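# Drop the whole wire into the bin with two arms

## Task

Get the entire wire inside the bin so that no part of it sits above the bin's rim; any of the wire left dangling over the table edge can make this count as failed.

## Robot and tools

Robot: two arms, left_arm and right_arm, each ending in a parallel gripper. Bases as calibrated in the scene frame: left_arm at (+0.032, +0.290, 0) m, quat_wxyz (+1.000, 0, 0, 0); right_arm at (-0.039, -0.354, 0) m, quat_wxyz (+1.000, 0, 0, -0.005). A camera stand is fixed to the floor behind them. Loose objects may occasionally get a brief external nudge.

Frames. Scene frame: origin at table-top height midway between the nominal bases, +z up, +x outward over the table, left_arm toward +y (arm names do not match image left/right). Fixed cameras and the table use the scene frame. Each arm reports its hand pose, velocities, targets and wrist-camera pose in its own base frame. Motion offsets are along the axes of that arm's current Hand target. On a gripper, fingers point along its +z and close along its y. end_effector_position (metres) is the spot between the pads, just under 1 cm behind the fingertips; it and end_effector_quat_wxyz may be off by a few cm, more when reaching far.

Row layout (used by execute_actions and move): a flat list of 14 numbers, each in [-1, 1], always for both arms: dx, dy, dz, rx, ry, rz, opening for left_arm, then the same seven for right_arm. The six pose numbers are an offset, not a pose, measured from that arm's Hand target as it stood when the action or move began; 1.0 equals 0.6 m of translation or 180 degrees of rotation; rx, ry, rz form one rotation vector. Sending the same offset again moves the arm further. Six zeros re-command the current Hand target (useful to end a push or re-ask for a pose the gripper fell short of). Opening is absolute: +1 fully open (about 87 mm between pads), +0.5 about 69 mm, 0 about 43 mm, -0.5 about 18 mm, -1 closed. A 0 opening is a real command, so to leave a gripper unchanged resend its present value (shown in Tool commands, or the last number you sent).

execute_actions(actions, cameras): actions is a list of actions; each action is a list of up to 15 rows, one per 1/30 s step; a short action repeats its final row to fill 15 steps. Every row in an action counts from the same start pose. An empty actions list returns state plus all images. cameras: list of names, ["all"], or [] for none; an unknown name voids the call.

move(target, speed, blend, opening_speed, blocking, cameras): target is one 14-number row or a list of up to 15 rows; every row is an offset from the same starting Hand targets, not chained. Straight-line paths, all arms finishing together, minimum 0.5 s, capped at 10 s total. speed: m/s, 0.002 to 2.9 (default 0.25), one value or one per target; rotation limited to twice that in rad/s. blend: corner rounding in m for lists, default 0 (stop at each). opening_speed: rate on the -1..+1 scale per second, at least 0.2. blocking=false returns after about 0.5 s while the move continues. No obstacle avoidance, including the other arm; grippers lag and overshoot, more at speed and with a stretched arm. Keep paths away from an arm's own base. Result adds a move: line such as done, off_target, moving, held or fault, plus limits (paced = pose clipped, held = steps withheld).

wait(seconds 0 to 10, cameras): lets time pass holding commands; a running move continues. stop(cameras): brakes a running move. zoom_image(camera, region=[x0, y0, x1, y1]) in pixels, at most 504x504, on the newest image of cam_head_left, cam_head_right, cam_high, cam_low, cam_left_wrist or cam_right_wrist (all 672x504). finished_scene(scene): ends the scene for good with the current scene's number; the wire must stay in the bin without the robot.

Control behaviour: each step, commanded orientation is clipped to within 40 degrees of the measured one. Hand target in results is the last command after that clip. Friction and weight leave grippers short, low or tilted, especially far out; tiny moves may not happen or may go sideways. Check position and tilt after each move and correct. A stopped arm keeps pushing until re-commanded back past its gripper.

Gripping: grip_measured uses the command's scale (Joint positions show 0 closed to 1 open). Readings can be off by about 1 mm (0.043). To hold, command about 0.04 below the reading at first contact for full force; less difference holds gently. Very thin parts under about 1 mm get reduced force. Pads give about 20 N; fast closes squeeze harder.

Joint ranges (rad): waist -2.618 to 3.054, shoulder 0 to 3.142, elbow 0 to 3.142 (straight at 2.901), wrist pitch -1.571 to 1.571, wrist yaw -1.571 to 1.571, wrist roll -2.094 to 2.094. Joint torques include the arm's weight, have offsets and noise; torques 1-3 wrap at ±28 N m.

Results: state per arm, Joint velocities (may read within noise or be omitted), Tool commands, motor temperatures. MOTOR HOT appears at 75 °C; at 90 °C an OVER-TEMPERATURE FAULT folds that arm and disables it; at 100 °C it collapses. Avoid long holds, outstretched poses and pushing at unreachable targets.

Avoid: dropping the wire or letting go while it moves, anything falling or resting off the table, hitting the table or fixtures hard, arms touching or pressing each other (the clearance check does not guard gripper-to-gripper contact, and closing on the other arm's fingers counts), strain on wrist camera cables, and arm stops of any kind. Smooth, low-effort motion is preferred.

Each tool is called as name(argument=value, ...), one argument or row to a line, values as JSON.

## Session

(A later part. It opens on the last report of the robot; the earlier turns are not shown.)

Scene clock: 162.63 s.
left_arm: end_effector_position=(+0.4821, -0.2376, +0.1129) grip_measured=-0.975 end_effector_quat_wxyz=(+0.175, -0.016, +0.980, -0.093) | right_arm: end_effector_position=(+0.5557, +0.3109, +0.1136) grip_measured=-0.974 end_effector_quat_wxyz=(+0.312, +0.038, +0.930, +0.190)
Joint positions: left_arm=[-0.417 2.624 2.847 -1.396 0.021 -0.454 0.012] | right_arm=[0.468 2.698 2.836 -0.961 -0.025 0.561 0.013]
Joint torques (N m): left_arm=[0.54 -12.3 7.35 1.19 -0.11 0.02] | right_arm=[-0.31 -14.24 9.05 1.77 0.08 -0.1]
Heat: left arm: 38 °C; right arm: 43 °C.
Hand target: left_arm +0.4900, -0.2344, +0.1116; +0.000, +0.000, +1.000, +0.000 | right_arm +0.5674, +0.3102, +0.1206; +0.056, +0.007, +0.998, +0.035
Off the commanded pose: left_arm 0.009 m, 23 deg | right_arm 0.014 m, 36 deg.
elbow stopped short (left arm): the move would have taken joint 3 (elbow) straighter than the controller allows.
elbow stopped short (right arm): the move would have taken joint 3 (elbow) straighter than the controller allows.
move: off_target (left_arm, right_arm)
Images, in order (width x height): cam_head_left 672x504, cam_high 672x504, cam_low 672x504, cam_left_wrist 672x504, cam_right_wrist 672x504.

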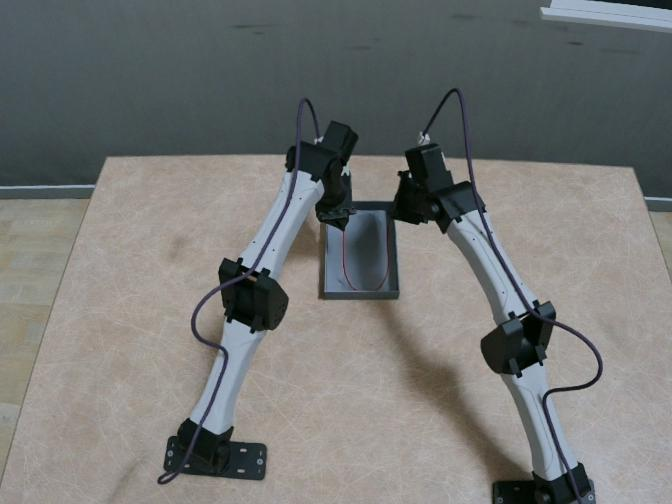

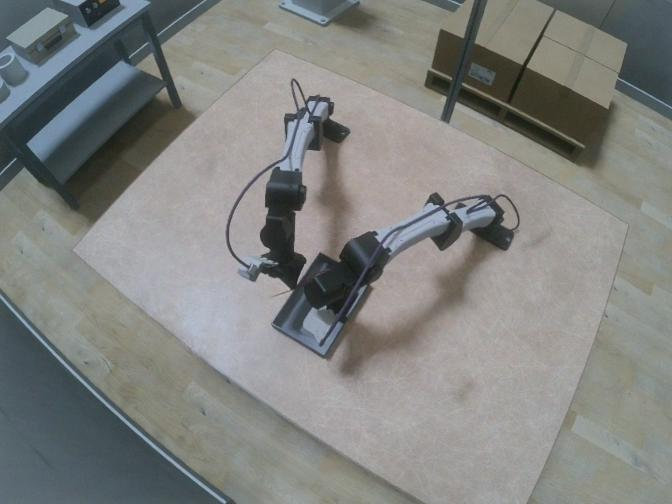

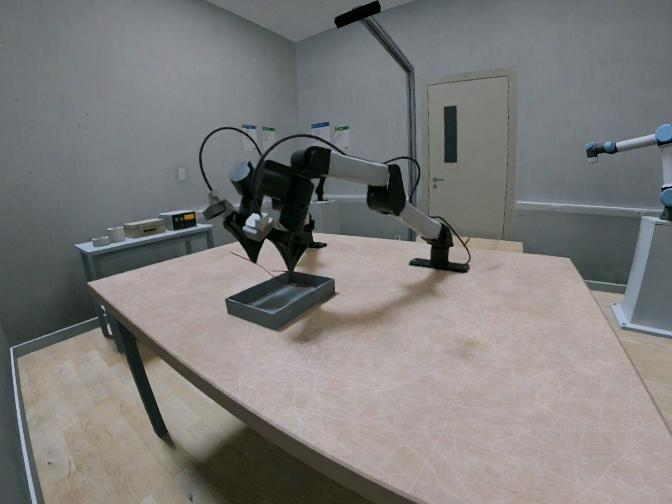

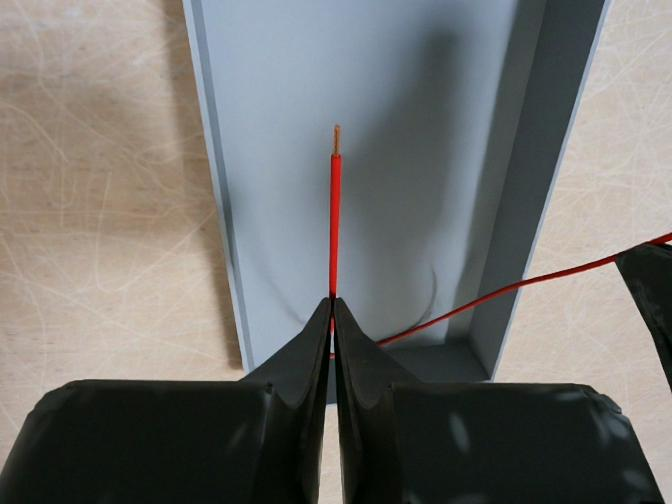

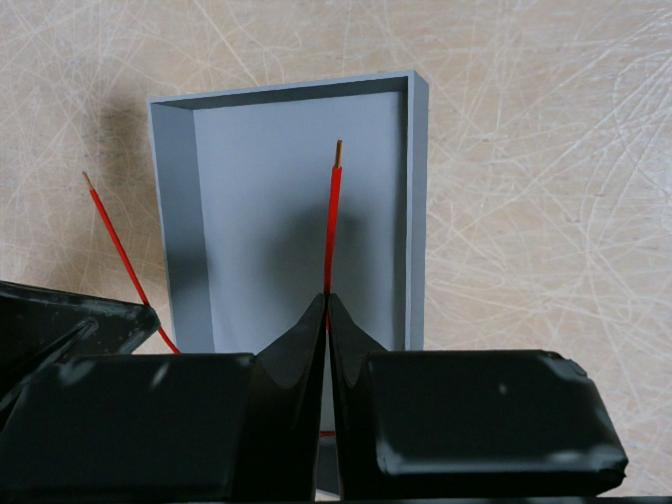

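move(
  target=[
    [-0.025,0,0.03,0,0,0,-1,-0.022,0,0.03,0,0,0,-1],
    [-0.035,0,0.113,0,0,0,-1,-0.03,0,0.113,0,0,0,-1],
  ],
  speed=0.1,
  blend=0.01,
  cameras=["cam_head_left","cam_high","cam_low","cam_left_wrist","cam_right_wrist"],
)

zoom_image(
  camera="cam_low",
  region=[190, 150, 370, 340],
)

zoom_image(
  camera="cam_head_left",
  region=[290, 170, 450, 330],
)

Scene clock: 172.50 s.
left_arm: end_effector_position=(+0.5029, -0.2377, +0.0430) grip_measured=-0.975 end_effector_quat_wxyz=(+0.157, -0.014, +0.984, -0.079) | right_arm: end_effector_position=(+0.5797, +0.3163, +0.0456) grip_measured=-0.974 end_effector_quat_wxyz=(+0.315, +0.037, +0.930, +0.184)
Joint positions: left_arm=[-0.405 2.766 2.847 -1.298 0.016 -0.436 0.012] | right_arm=[0.462 2.837 2.836 -0.823 -0.018 0.548 0.013]
Joint torques (N m): left_arm=[0.54 -13.6 7.64 1.12 -0.17 0.03] | right_arm=[-0.46 -15.46 9.35 1.78 0.09 -0.09]
Motor temperatures (°C): left_arm=[22 40 37 24 22 21 22] | right_arm=[18 45 37 31 23 21 20]
Heat: left arm: 40 °C; right arm: 45 °C.
Hand target: left_arm +0.5110, -0.2343, +0.0437; +0.000, -0.001, +1.000, +0.000 | right_arm +0.5928, +0.3146, +0.0554; +0.056, +0.007, +0.998, +0.035
Off the commanded pose: left_arm 0.009 m, 20 deg | right_arm 0.016 m, 35 deg.
elbow stopped short (left arm): the move would have taken joint 3 (elbow) straighter than the controller allows.
elbow stopped short (right arm): the move would have taken joint 3 (elbow) straighter than the controller allows.
move: off_target (left_arm, right_arm)
Images, in order (width x height): cam_head_left 672x504, cam_high 672x504, cam_low 672x504, cam_left_wrist 672x504, cam_right_wrist 672x504.

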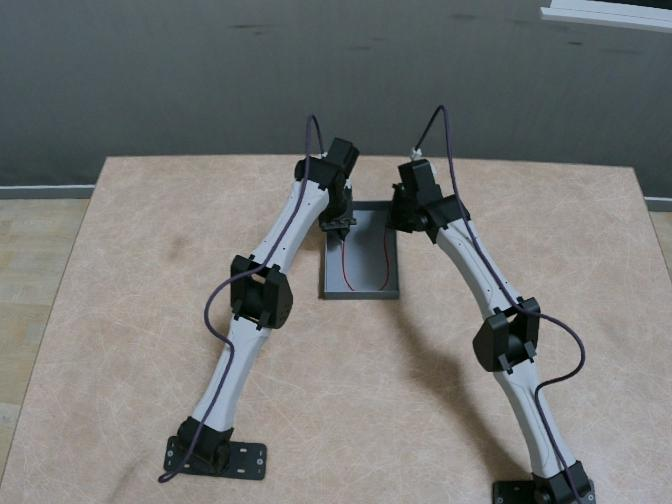

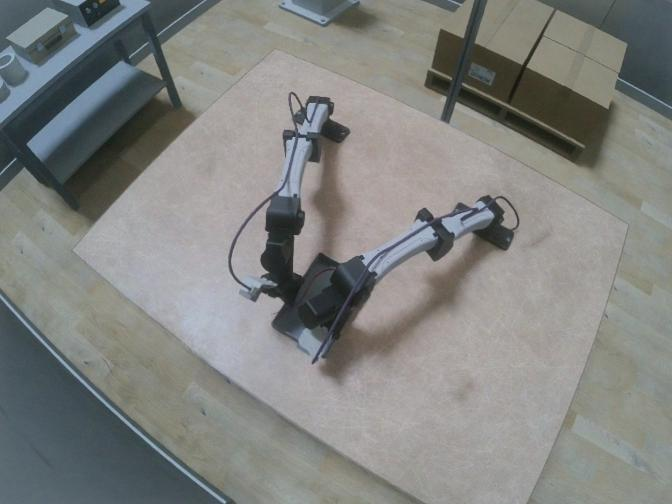

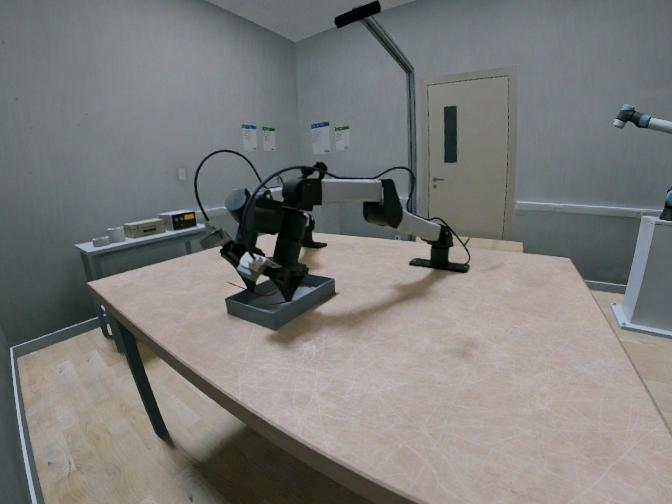

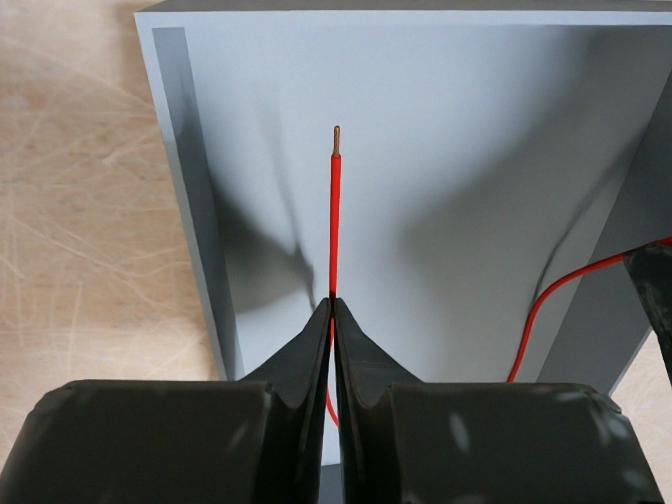

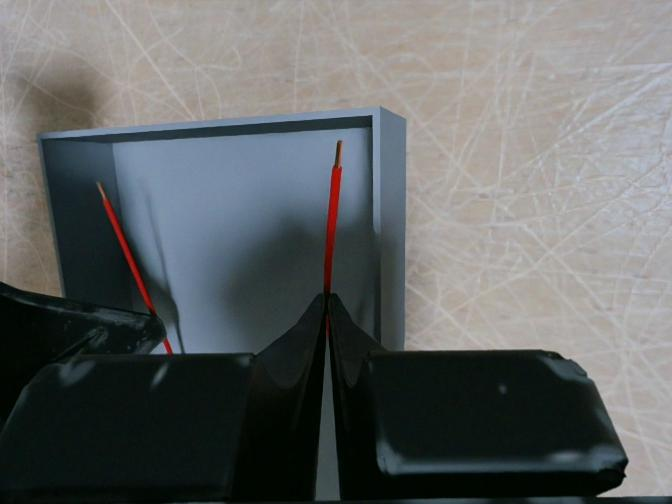

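Scaled by 2.653.

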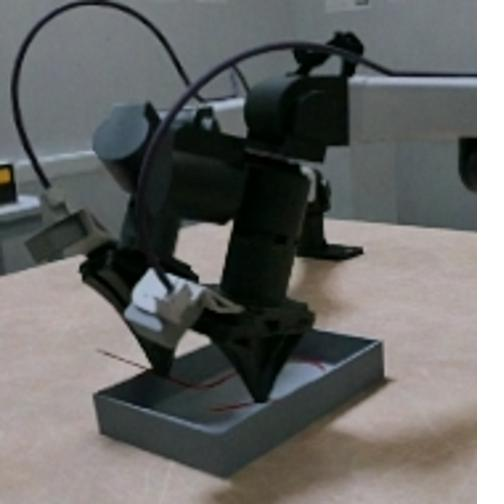

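Scaled by 3.150.

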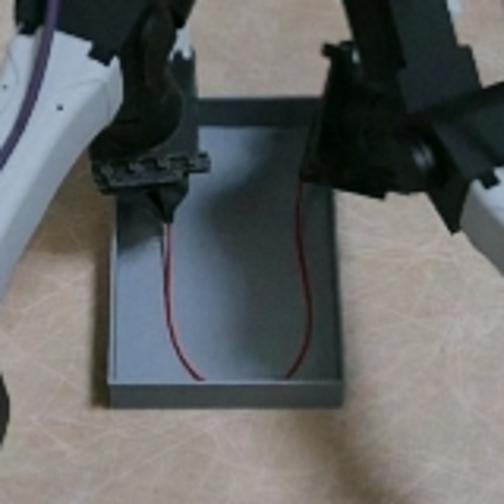

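move(
  target=[-0.005,0,0.035,0,0,0,-1,-0.005,0,0.045,0,0,0,-1],
  speed=0.06,
  cameras=["cam_low","cam_left_wrist","cam_right_wrist"],
)

zoom_image(
  camera="cam_low",
  region=[200, 220, 350, 340],
)

Scene clock: 182.90 s.
left_arm: end_effector_position=(+0.5059, -0.2387, +0.0269) grip_measured=-0.975 end_effector_quat_wxyz=(+0.154, -0.012, +0.985, -0.077) | right_arm: end_effector_position=(+0.5878, +0.3199, +0.0277) grip_measured=-0.974 end_effector_quat_wxyz=(+0.323, +0.037, +0.927, +0.187)
Joint positions: left_arm=[-0.405 2.798 2.847 -1.275 0.015 -0.432 0.012] | right_arm=[0.462 2.877 2.836 -0.765 -0.016 0.547 0.013]
Joint torques (N m): left_arm=[0.69 -12.86 7.51 1.13 -0.14 0.01] | right_arm=[-0.44 -14.46 9.42 1.7 0.1 -0.1]
Heat: left arm: 41 °C; right arm: 47 °C.
Hand target: left_arm +0.5141, -0.2343, +0.0228; +0.000, +0.000, +1.000, +0.000 | right_arm +0.5988, +0.3164, +0.0289; +0.056, +0.007, +0.998, +0.035
Off the commanded pose: left_arm 0.010 m, 20 deg | right_arm 0.012 m, 36 deg.
elbow stopped short (left arm): the move would have taken joint 3 (elbow) straighter than the controller allows.
elbow stopped short (right arm): the move would have taken joint 3 (elbow) straighter than the controller allows.
move: off_target (left_arm, right_arm)
Images, in order (width x height): cam_low 672x504, cam_left_wrist 672x504, cam_right_wrist 672x504.

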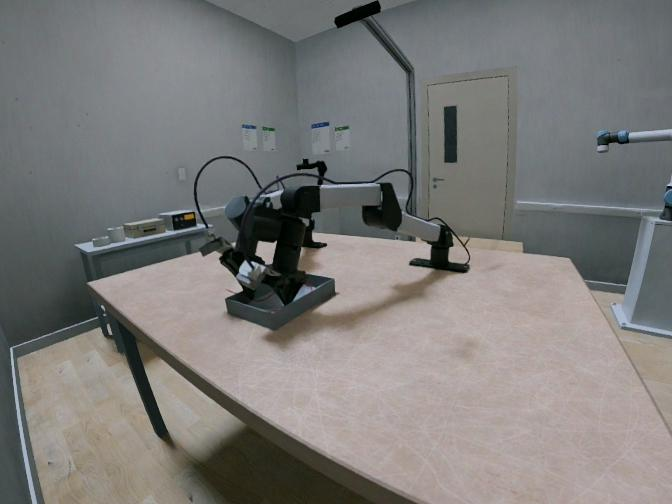

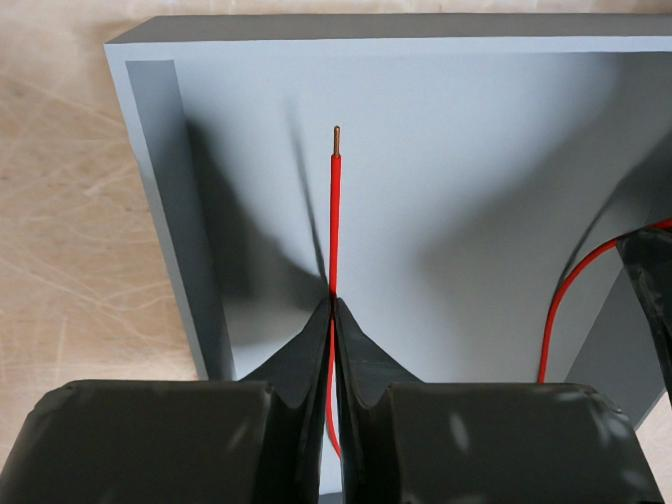

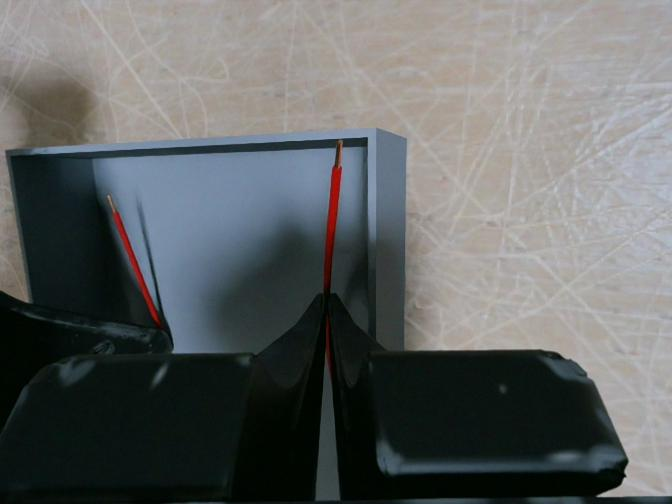

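Scaled by 3.360.

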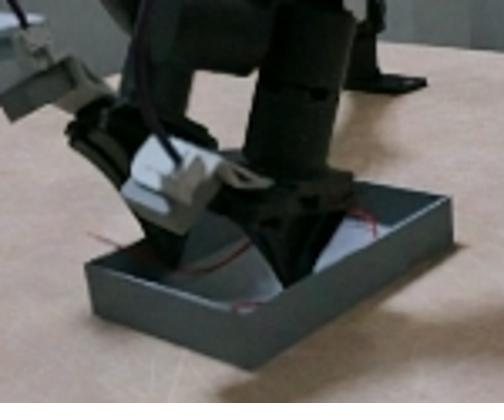

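move(
  target=[
    [0,0,0.012,0,0,0,-1,0.008,0,0.014,0,0,0,-1],
    [0,0,0.012,0,0,0,-0.75,0.008,0,0.014,0,0,0,-0.75],
  ],
  speed=0.05,
  opening_speed=0.3,
  cameras=["cam_low","cam_head_left","cam_left_wrist","cam_right_wrist"],
)

zoom_image(
  camera="cam_low",
  region=[200, 220, 350, 340],
)

zoom_image(
  camera="cam_head_left",
  region=[290, 170, 450, 330],
)

Scene clock: 198.77 s.
left_arm: end_effector_position=(+0.5079, -0.2396, +0.0263) grip_measured=-0.751 end_effector_quat_wxyz=(+0.157, -0.012, +0.984, -0.078) | right_arm: end_effector_position=(+0.5881, +0.3233, +0.0284) grip_measured=-0.750 end_effector_quat_wxyz=(+0.324, +0.034, +0.926, +0.193)
Joint positions: left_arm=[-0.405 2.803 2.852 -1.267 0.016 -0.431 0.125] | right_arm=[0.463 2.881 2.84 -0.757 -0.027 0.547 0.125]
Joint torques (N m): left_arm=[0.72 -12 7.25 1.13 -0.13 0] | right_arm=[-0.32 -13.64 9.03 1.51 0.18 -0.07]
Heat: left arm: 43 °C; right arm: 49 °C.
Hand target: left_arm +0.5140, -0.2343, +0.0154; +0.000, -0.001, +1.000, +0.000 | right_arm +0.5949, +0.3173, +0.0200; +0.056, +0.007, +0.998, +0.035
Off the commanded pose: left_arm 0.013 m, 20 deg | right_arm 0.012 m, 37 deg.
elbow stopped short (left arm): the move would have taken joint 3 (elbow) straighter than the controller allows.
elbow stopped short (right arm): the move would have taken joint 3 (elbow) straighter than the controller allows.
move: off_target (left_arm, right_arm); target 2's new opening was sent with right_arm's hand 0.010 m and 37 deg from that target
Images, in order (width x height): cam_head_left 672x504, cam_low 672x504, cam_left_wrist 672x504, cam_right_wrist 672x504.

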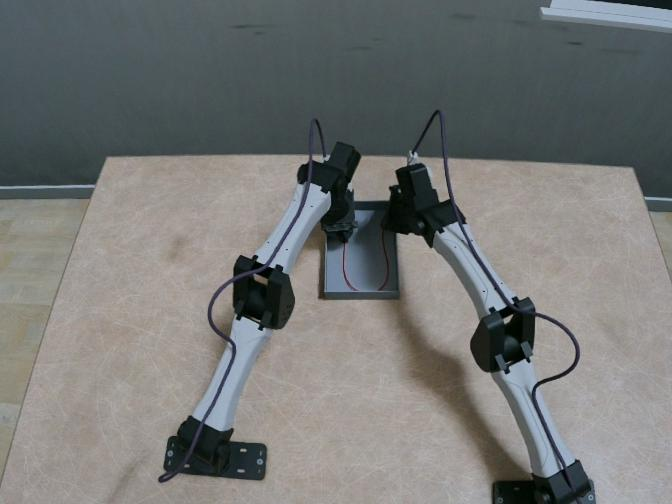

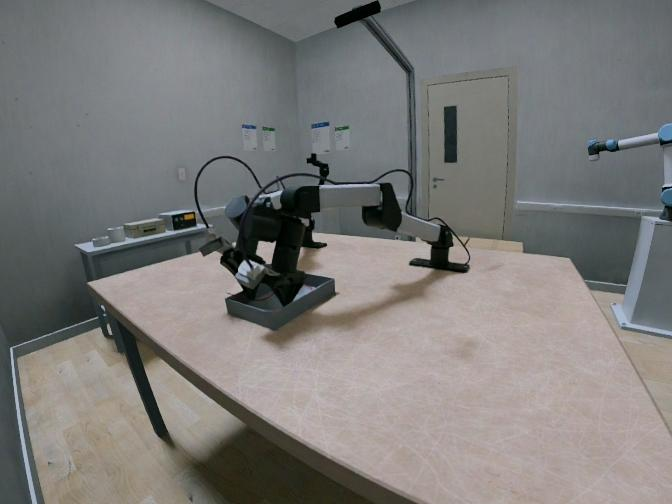

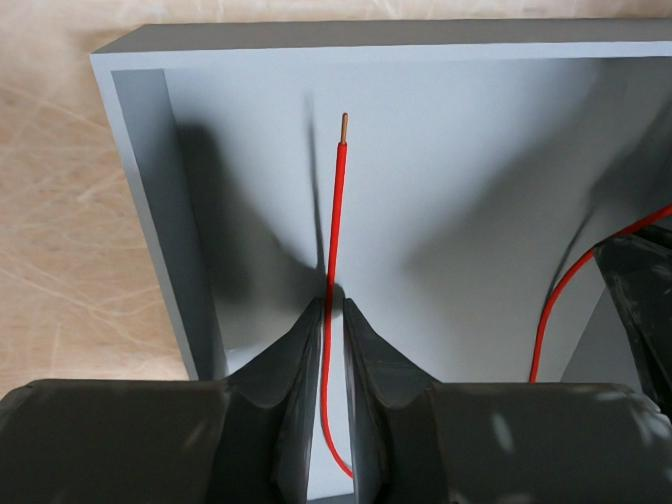

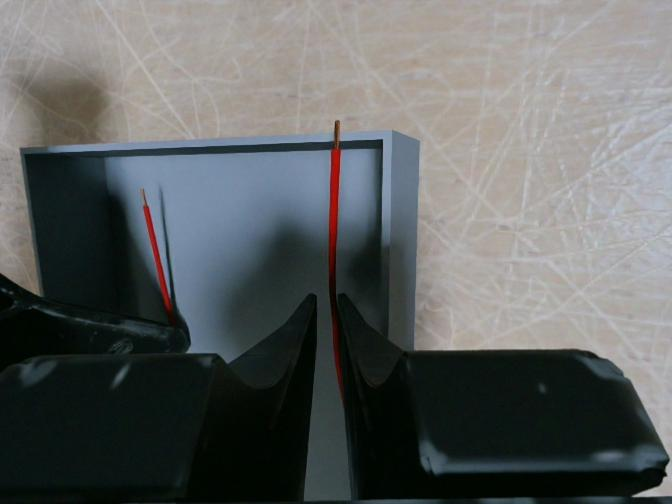

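Scaled by 3.360.

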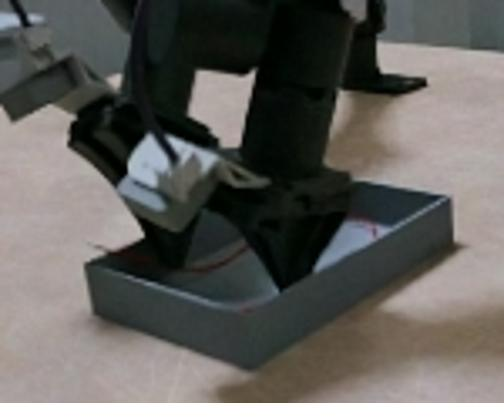

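Scaled by 3.150.

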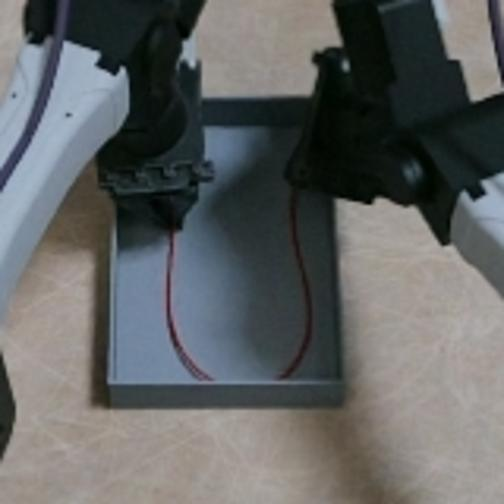

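move(
  target=[
    [0,0,-0.02,0,0,0,-0.6,0,0,-0.02,0,0,0,-0.6],
    [0,0,-0.14,0,0,0,-0.6,0.0,0,-0.16,0,0,0,-0.6],
  ],
  speed=0.08,
  opening_speed=0.4,
  cameras=["cam_low","cam_head_left","cam_high","cam_left_wrist","cam_right_wrist"],
)

zoom_image(
  camera="cam_low",
  region=[200, 220, 350, 340],
)

zoom_image(
  camera="cam_head_left",
  region=[290, 170, 450, 330],
)

Scene clock: 213.37 s.
left_arm: end_effector_position=(+0.5111, -0.2409, +0.0772) grip_measured=-0.600 end_effector_quat_wxyz=(+0.195, -0.011, +0.976, -0.095) | right_arm: end_effector_position=(+0.5759, +0.3130, +0.0612) grip_measured=-0.600 end_effector_quat_wxyz=(+0.315, +0.037, +0.931, +0.183)
Joint positions: left_arm=[-0.405 2.709 2.854 -1.278 0.015 -0.431 0.2] | right_arm=[0.46 2.809 2.844 -0.861 -0.017 0.547 0.2]
Joint torques (N m): left_arm=[0.87 -17.74 7.06 1 -0.12 -0.09] | right_arm=[-0.28 -23.27 8.47 1.47 0.07 -0.06]
Motor temperatures (°C): left_arm=[22 46 38 24 22 21 22] | right_arm=[18 51 40 31 23 21 20]
Heat: left arm: 46 °C; right arm: 51 °C.
Hand target: left_arm +0.5141, -0.2343, +0.0996; +0.000, -0.001, +1.000, +0.000 | right_arm +0.5842, +0.3106, +0.1153; +0.056, +0.007, +0.998, +0.035
Off the commanded pose: left_arm 0.023 m, 25 deg | right_arm 0.055 m, 35 deg.
elbow stopped short (left arm): the move would have taken joint 3 (elbow) straighter than the controller allows.
elbow stopped short (right arm): the move would have taken joint 3 (elbow) straighter than the controller allows.
move: off_target (left_arm, right_arm)
Images, in order (width x height): cam_head_left 672x504, cam_high 672x504, cam_low 672x504, cam_left_wrist 672x504, cam_right_wrist 672x504.

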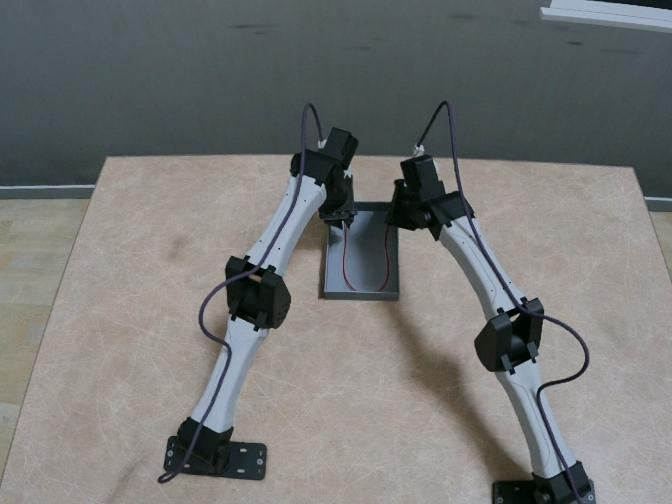

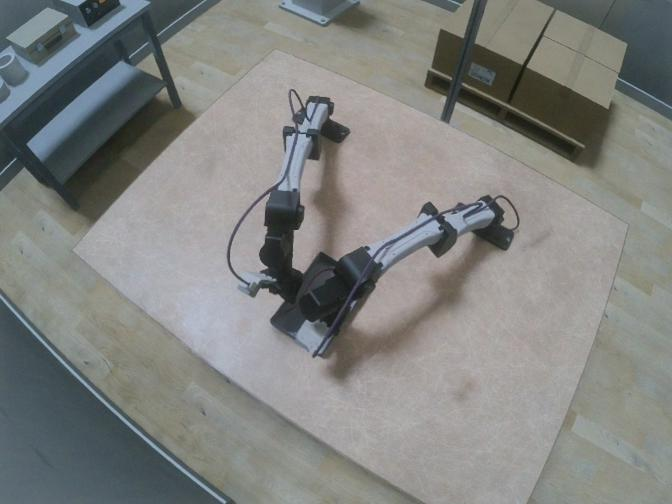

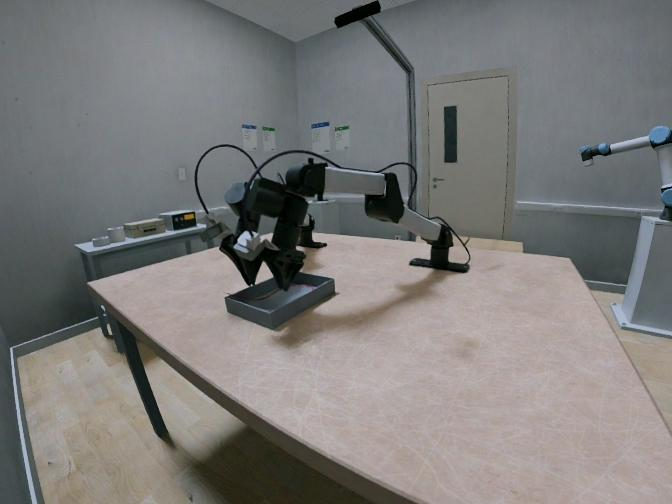

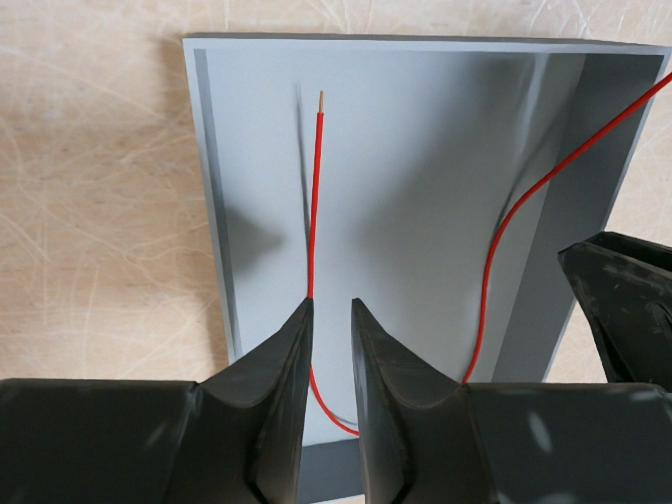

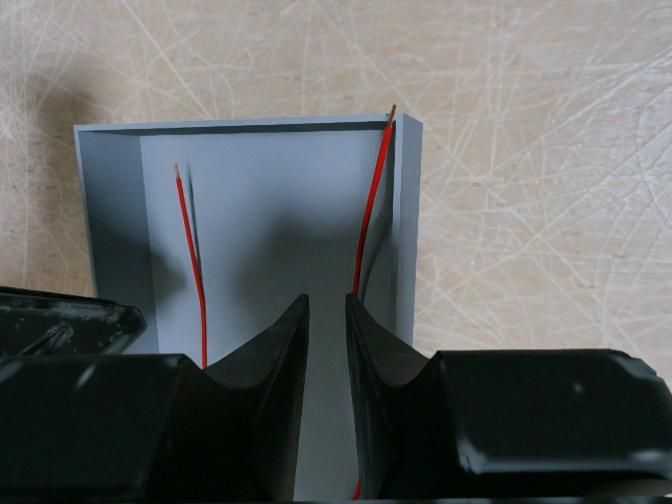

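Scaled by 3.360.

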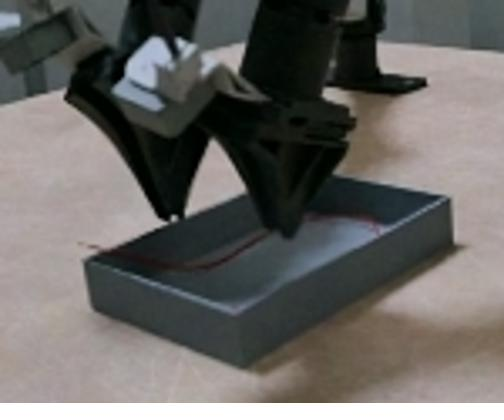

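Scaled by 3.150.

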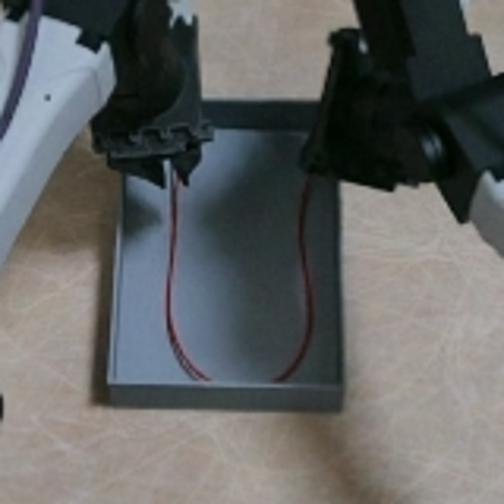

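move(
  target=[0.02,0,-0.06,0,0,0,-0.6,0.04,0,-0.1,0,0,0,-0.6],
  speed=0.12,
  cameras=["cam_low","cam_head_left","cam_high","cam_left_wrist","cam_right_wrist"],
)

zoom_image(
  camera="cam_low",
  region=[200, 220, 350, 340],
)

zoom_image(
  camera="cam_head_left",
  region=[290, 170, 450, 330],
)

Scene clock: 229.80 s.
left_arm: end_effector_position=(+0.5025, -0.2373, +0.1139) grip_measured=-0.600 end_effector_quat_wxyz=(+0.208, -0.013, +0.973, -0.101) | right_arm: end_effector_position=(+0.5547, +0.3024, +0.1217) grip_measured=-0.600 end_effector_quat_wxyz=(+0.315, +0.037, +0.931, +0.182)
Joint positions: left_arm=[-0.405 2.635 2.854 -1.323 0.015 -0.435 0.2] | right_arm=[0.46 2.682 2.844 -0.989 -0.016 0.547 0.2]
Joint torques (N m): left_arm=[0.05 -17.07 6.93 1.01 -0.13 -0.14] | right_arm=[1.07 -22.24 8.2 1.45 0.06 0.04]
Motor temperatures (°C): left_arm=[22 50 38 24 22 21 22] | right_arm=[18 65 43 31 23 21 20]
Heat: left arm: 50 °C; right arm: 65 °C.
Hand target: left_arm +0.5021, -0.2343, +0.1356; +0.000, -0.001, +1.000, +0.000 | right_arm +0.5537, +0.3068, +0.1720; +0.056, +0.007, +0.998, +0.035
Off the commanded pose: left_arm 0.022 m, 27 deg | right_arm 0.051 m, 35 deg.
elbow stopped short (left arm): the move would have taken joint 3 (elbow) straighter than the controller allows.
elbow stopped short (right arm): the move would have taken joint 3 (elbow) straighter than the controller allows.
move: off_target (left_arm, right_arm)
Images, in order (width x height): cam_head_left 672x504, cam_high 672x504, cam_low 672x504, cam_left_wrist 672x504, cam_right_wrist 672x504.

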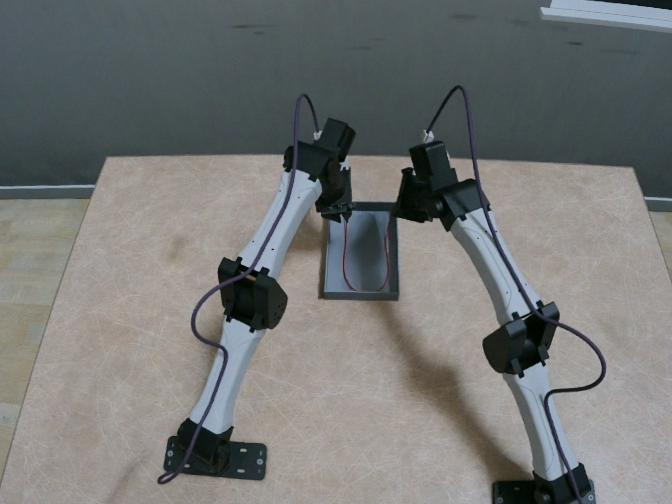

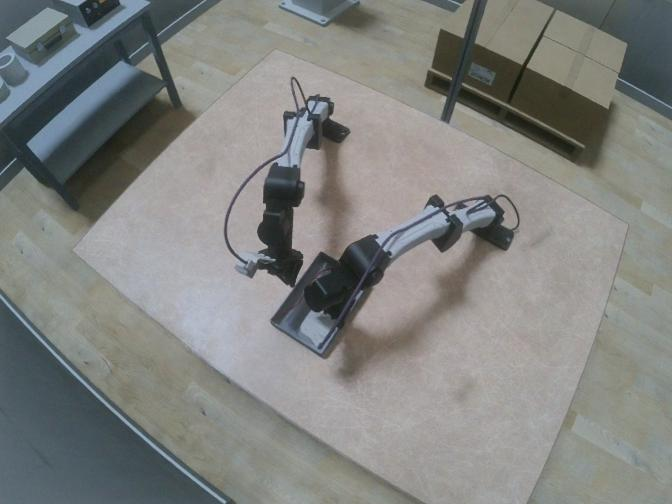

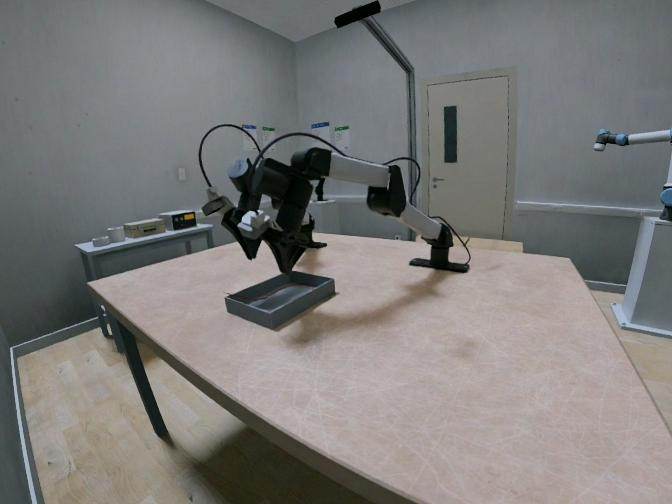

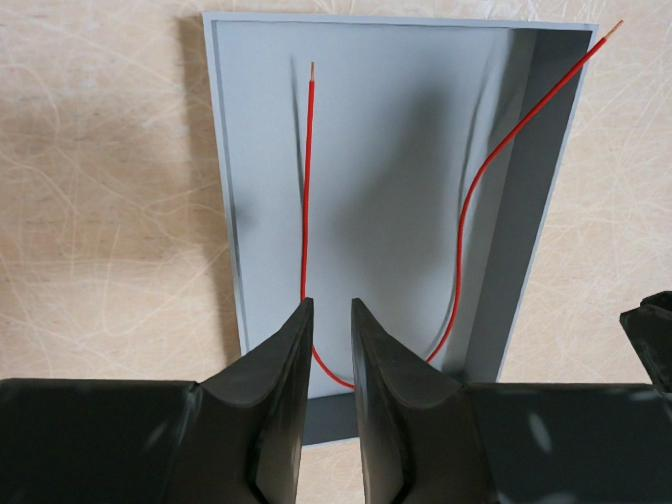

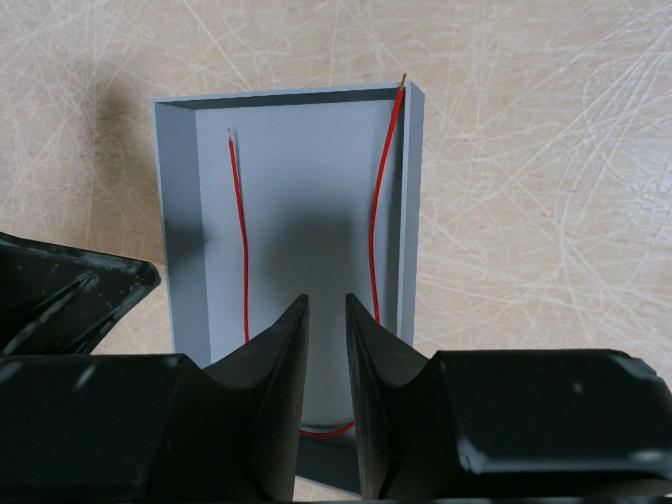

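Scaled by 3.360.

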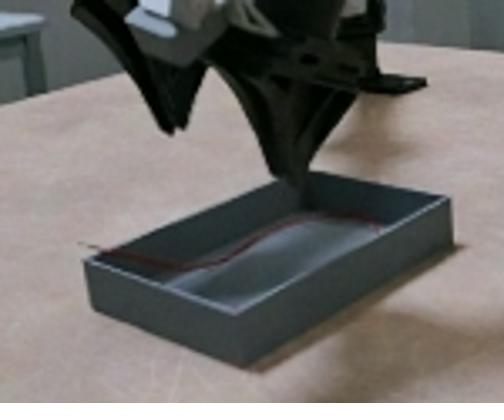

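Scaled by 3.150.

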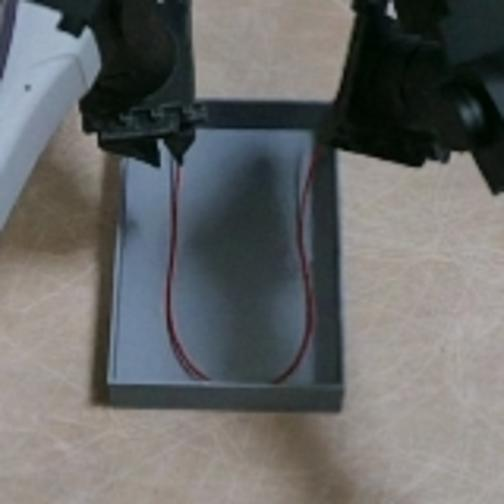

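move(
  target=[0,0,0,0,0,0,-0.2,0.4,-0.333,0.02,0,0,0,-0.6],
  speed=0.2,
  cameras=["cam_head_right","cam_left_wrist"],
)

zoom_image(
  camera="cam_head_right",
  region=[300, 170, 460, 330],
)

Scene clock: 252.53 s.
left_arm: end_effector_position=(+0.5024, -0.2373, +0.1138) grip_measured=-0.200 end_effector_quat_wxyz=(+0.208, -0.013, +0.973, -0.101) | right_arm: end_effector_position=(+0.3175, +0.1168, +0.1070) grip_measured=-0.600 end_effector_quat_wxyz=(+0.041, +0.010, +0.999, +0.034)
Joint positions: left_arm=[-0.405 2.635 2.854 -1.324 0.015 -0.435 0.4] | right_arm=[0.293 1.881 1.615 -1.206 -0.041 0.315 0.2]
Joint torques (N m): left_arm=[0.21 -17.2 6.99 1.03 -0.13 -0.15] | right_arm=[-0.09 -13.97 4.96 0.41 0.06 -0.06]
Motor temperatures (°C): left_arm=[22 58 38 24 22 21 21] | right_arm=[18 72 43 31 23 21 19]
Heat: left arm: 58 °C; right arm: 72 °C.
Hand target: left_arm +0.5021, -0.2343, +0.1356; +0.000, -0.001, +1.000, +0.000 | right_arm +0.3145, +0.1127, +0.1194; +0.056, +0.007, +0.998, +0.035
Off the commanded pose: left_arm 0.022 m, 27 deg | right_arm 0.013 m, 2 deg.
elbow stopped short (left arm): the move would have taken joint 3 (elbow) straighter than the controller allows.
move: off_target (left_arm, right_arm)
Images, in order (width x height): cam_head_right 672x504, cam_left_wrist 672x504.

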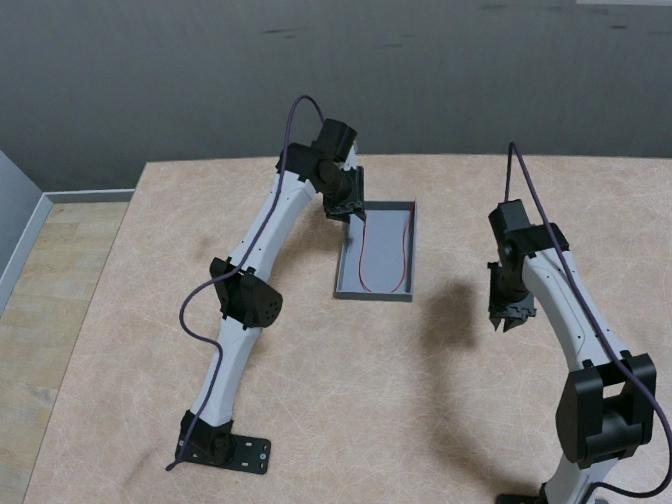

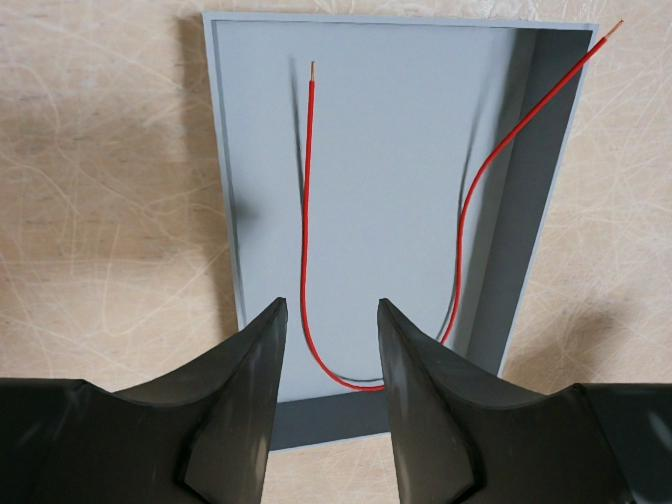

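Scaled by 3.150.

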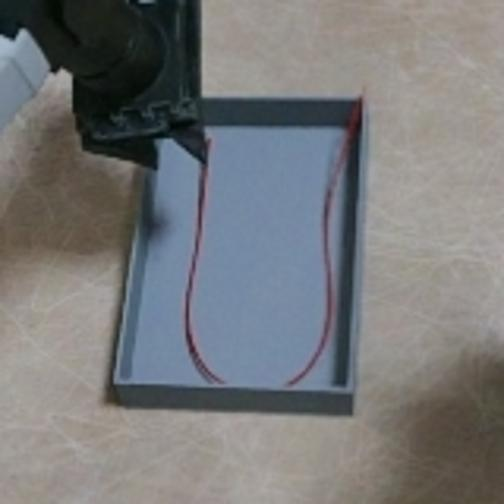

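move(
  target=[-0.072,-0.193,0.06,0,0,0.15,-0.5,0.1,0,-0.03,0,0,0,-0.6],
  speed=0.15,
  cameras=["cam_head_right","cam_left_wrist","cam_low"],
)

zoom_image(
  camera="cam_low",
  region=[200, 220, 350, 340],
)

Scene clock: 278.97 s.
left_arm: end_effector_position=(+0.5430, -0.3459, +0.1030) grip_measured=-0.500 end_effector_quat_wxyz=(+0.357, +0.200, +0.903, -0.133) | right_arm: end_effector_position=(+0.2573, +0.1132, +0.1235) grip_measured=-0.600 end_effector_quat_wxyz=(+0.046, +0.005, +0.998, +0.035)
Joint positions: left_arm=[-0.555 2.729 2.854 -0.914 0.015 -0.125 0.25] | right_arm=[0.341 1.645 1.399 -1.214 -0.036 0.353 0.2]
Joint torques (N m): left_arm=[-0.95 -13.45 7.54 1.77 -0.14 0] | right_arm=[0.92 -10.77 4.96 0.44 0.07 0.13]
Motor temperatures (°C): left_arm=[22 62 38 24 22 21 21] | right_arm=[18 60 40 29 23 21 19]
Heat: left arm: 62 °C; right arm: 60 °C.
Hand target: left_arm +0.5453, -0.3502, +0.0997; +0.039, +0.231, +0.972, -0.015 | right_arm +0.2528, +0.1125, +0.1307; +0.056, +0.007, +0.998, +0.035
Off the commanded pose: left_arm 0.006 m, 45 deg; orientation clipped | right_arm 0.008 m, 1 deg.
elbow stopped short (left arm): the move would have taken joint 3 (elbow) straighter than the controller allows.
move: off_target (left_arm); limits=paced
Images, in order (width x height): cam_head_right 672x504, cam_low 672x504, cam_left_wrist 672x504.

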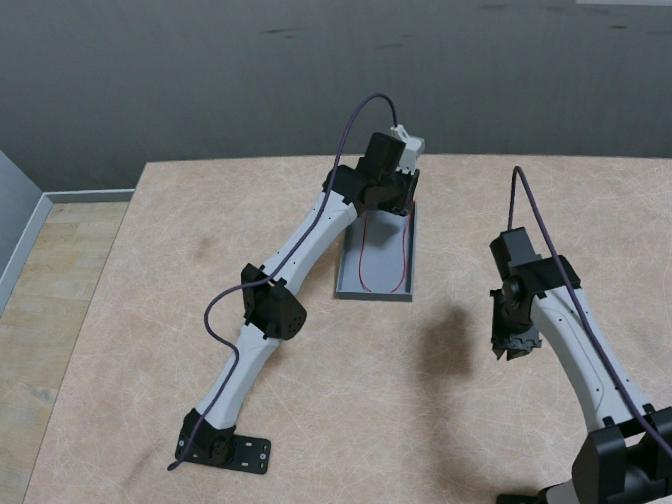

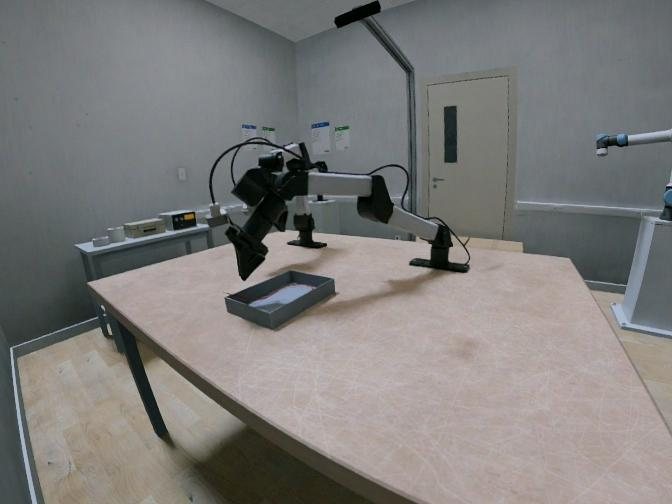

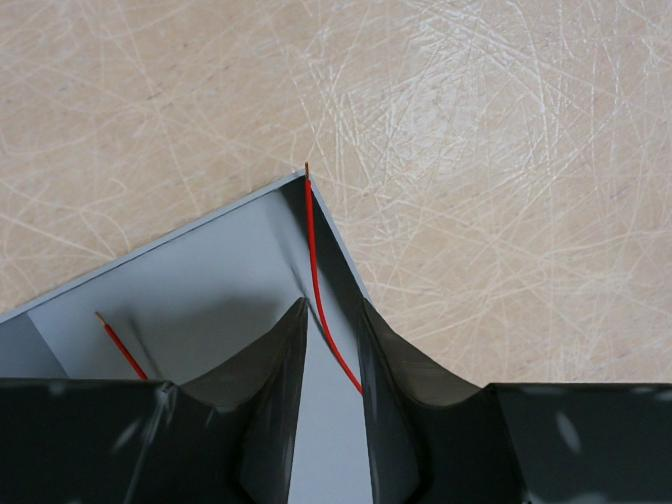

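Scaled by 3.360.

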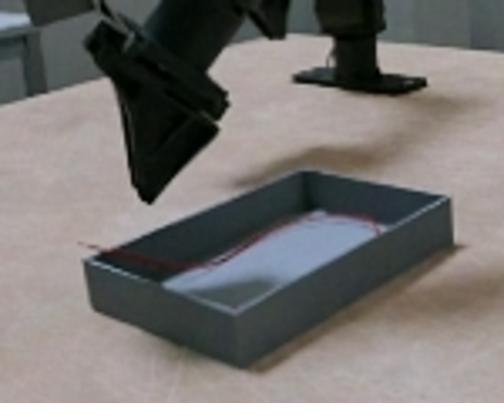

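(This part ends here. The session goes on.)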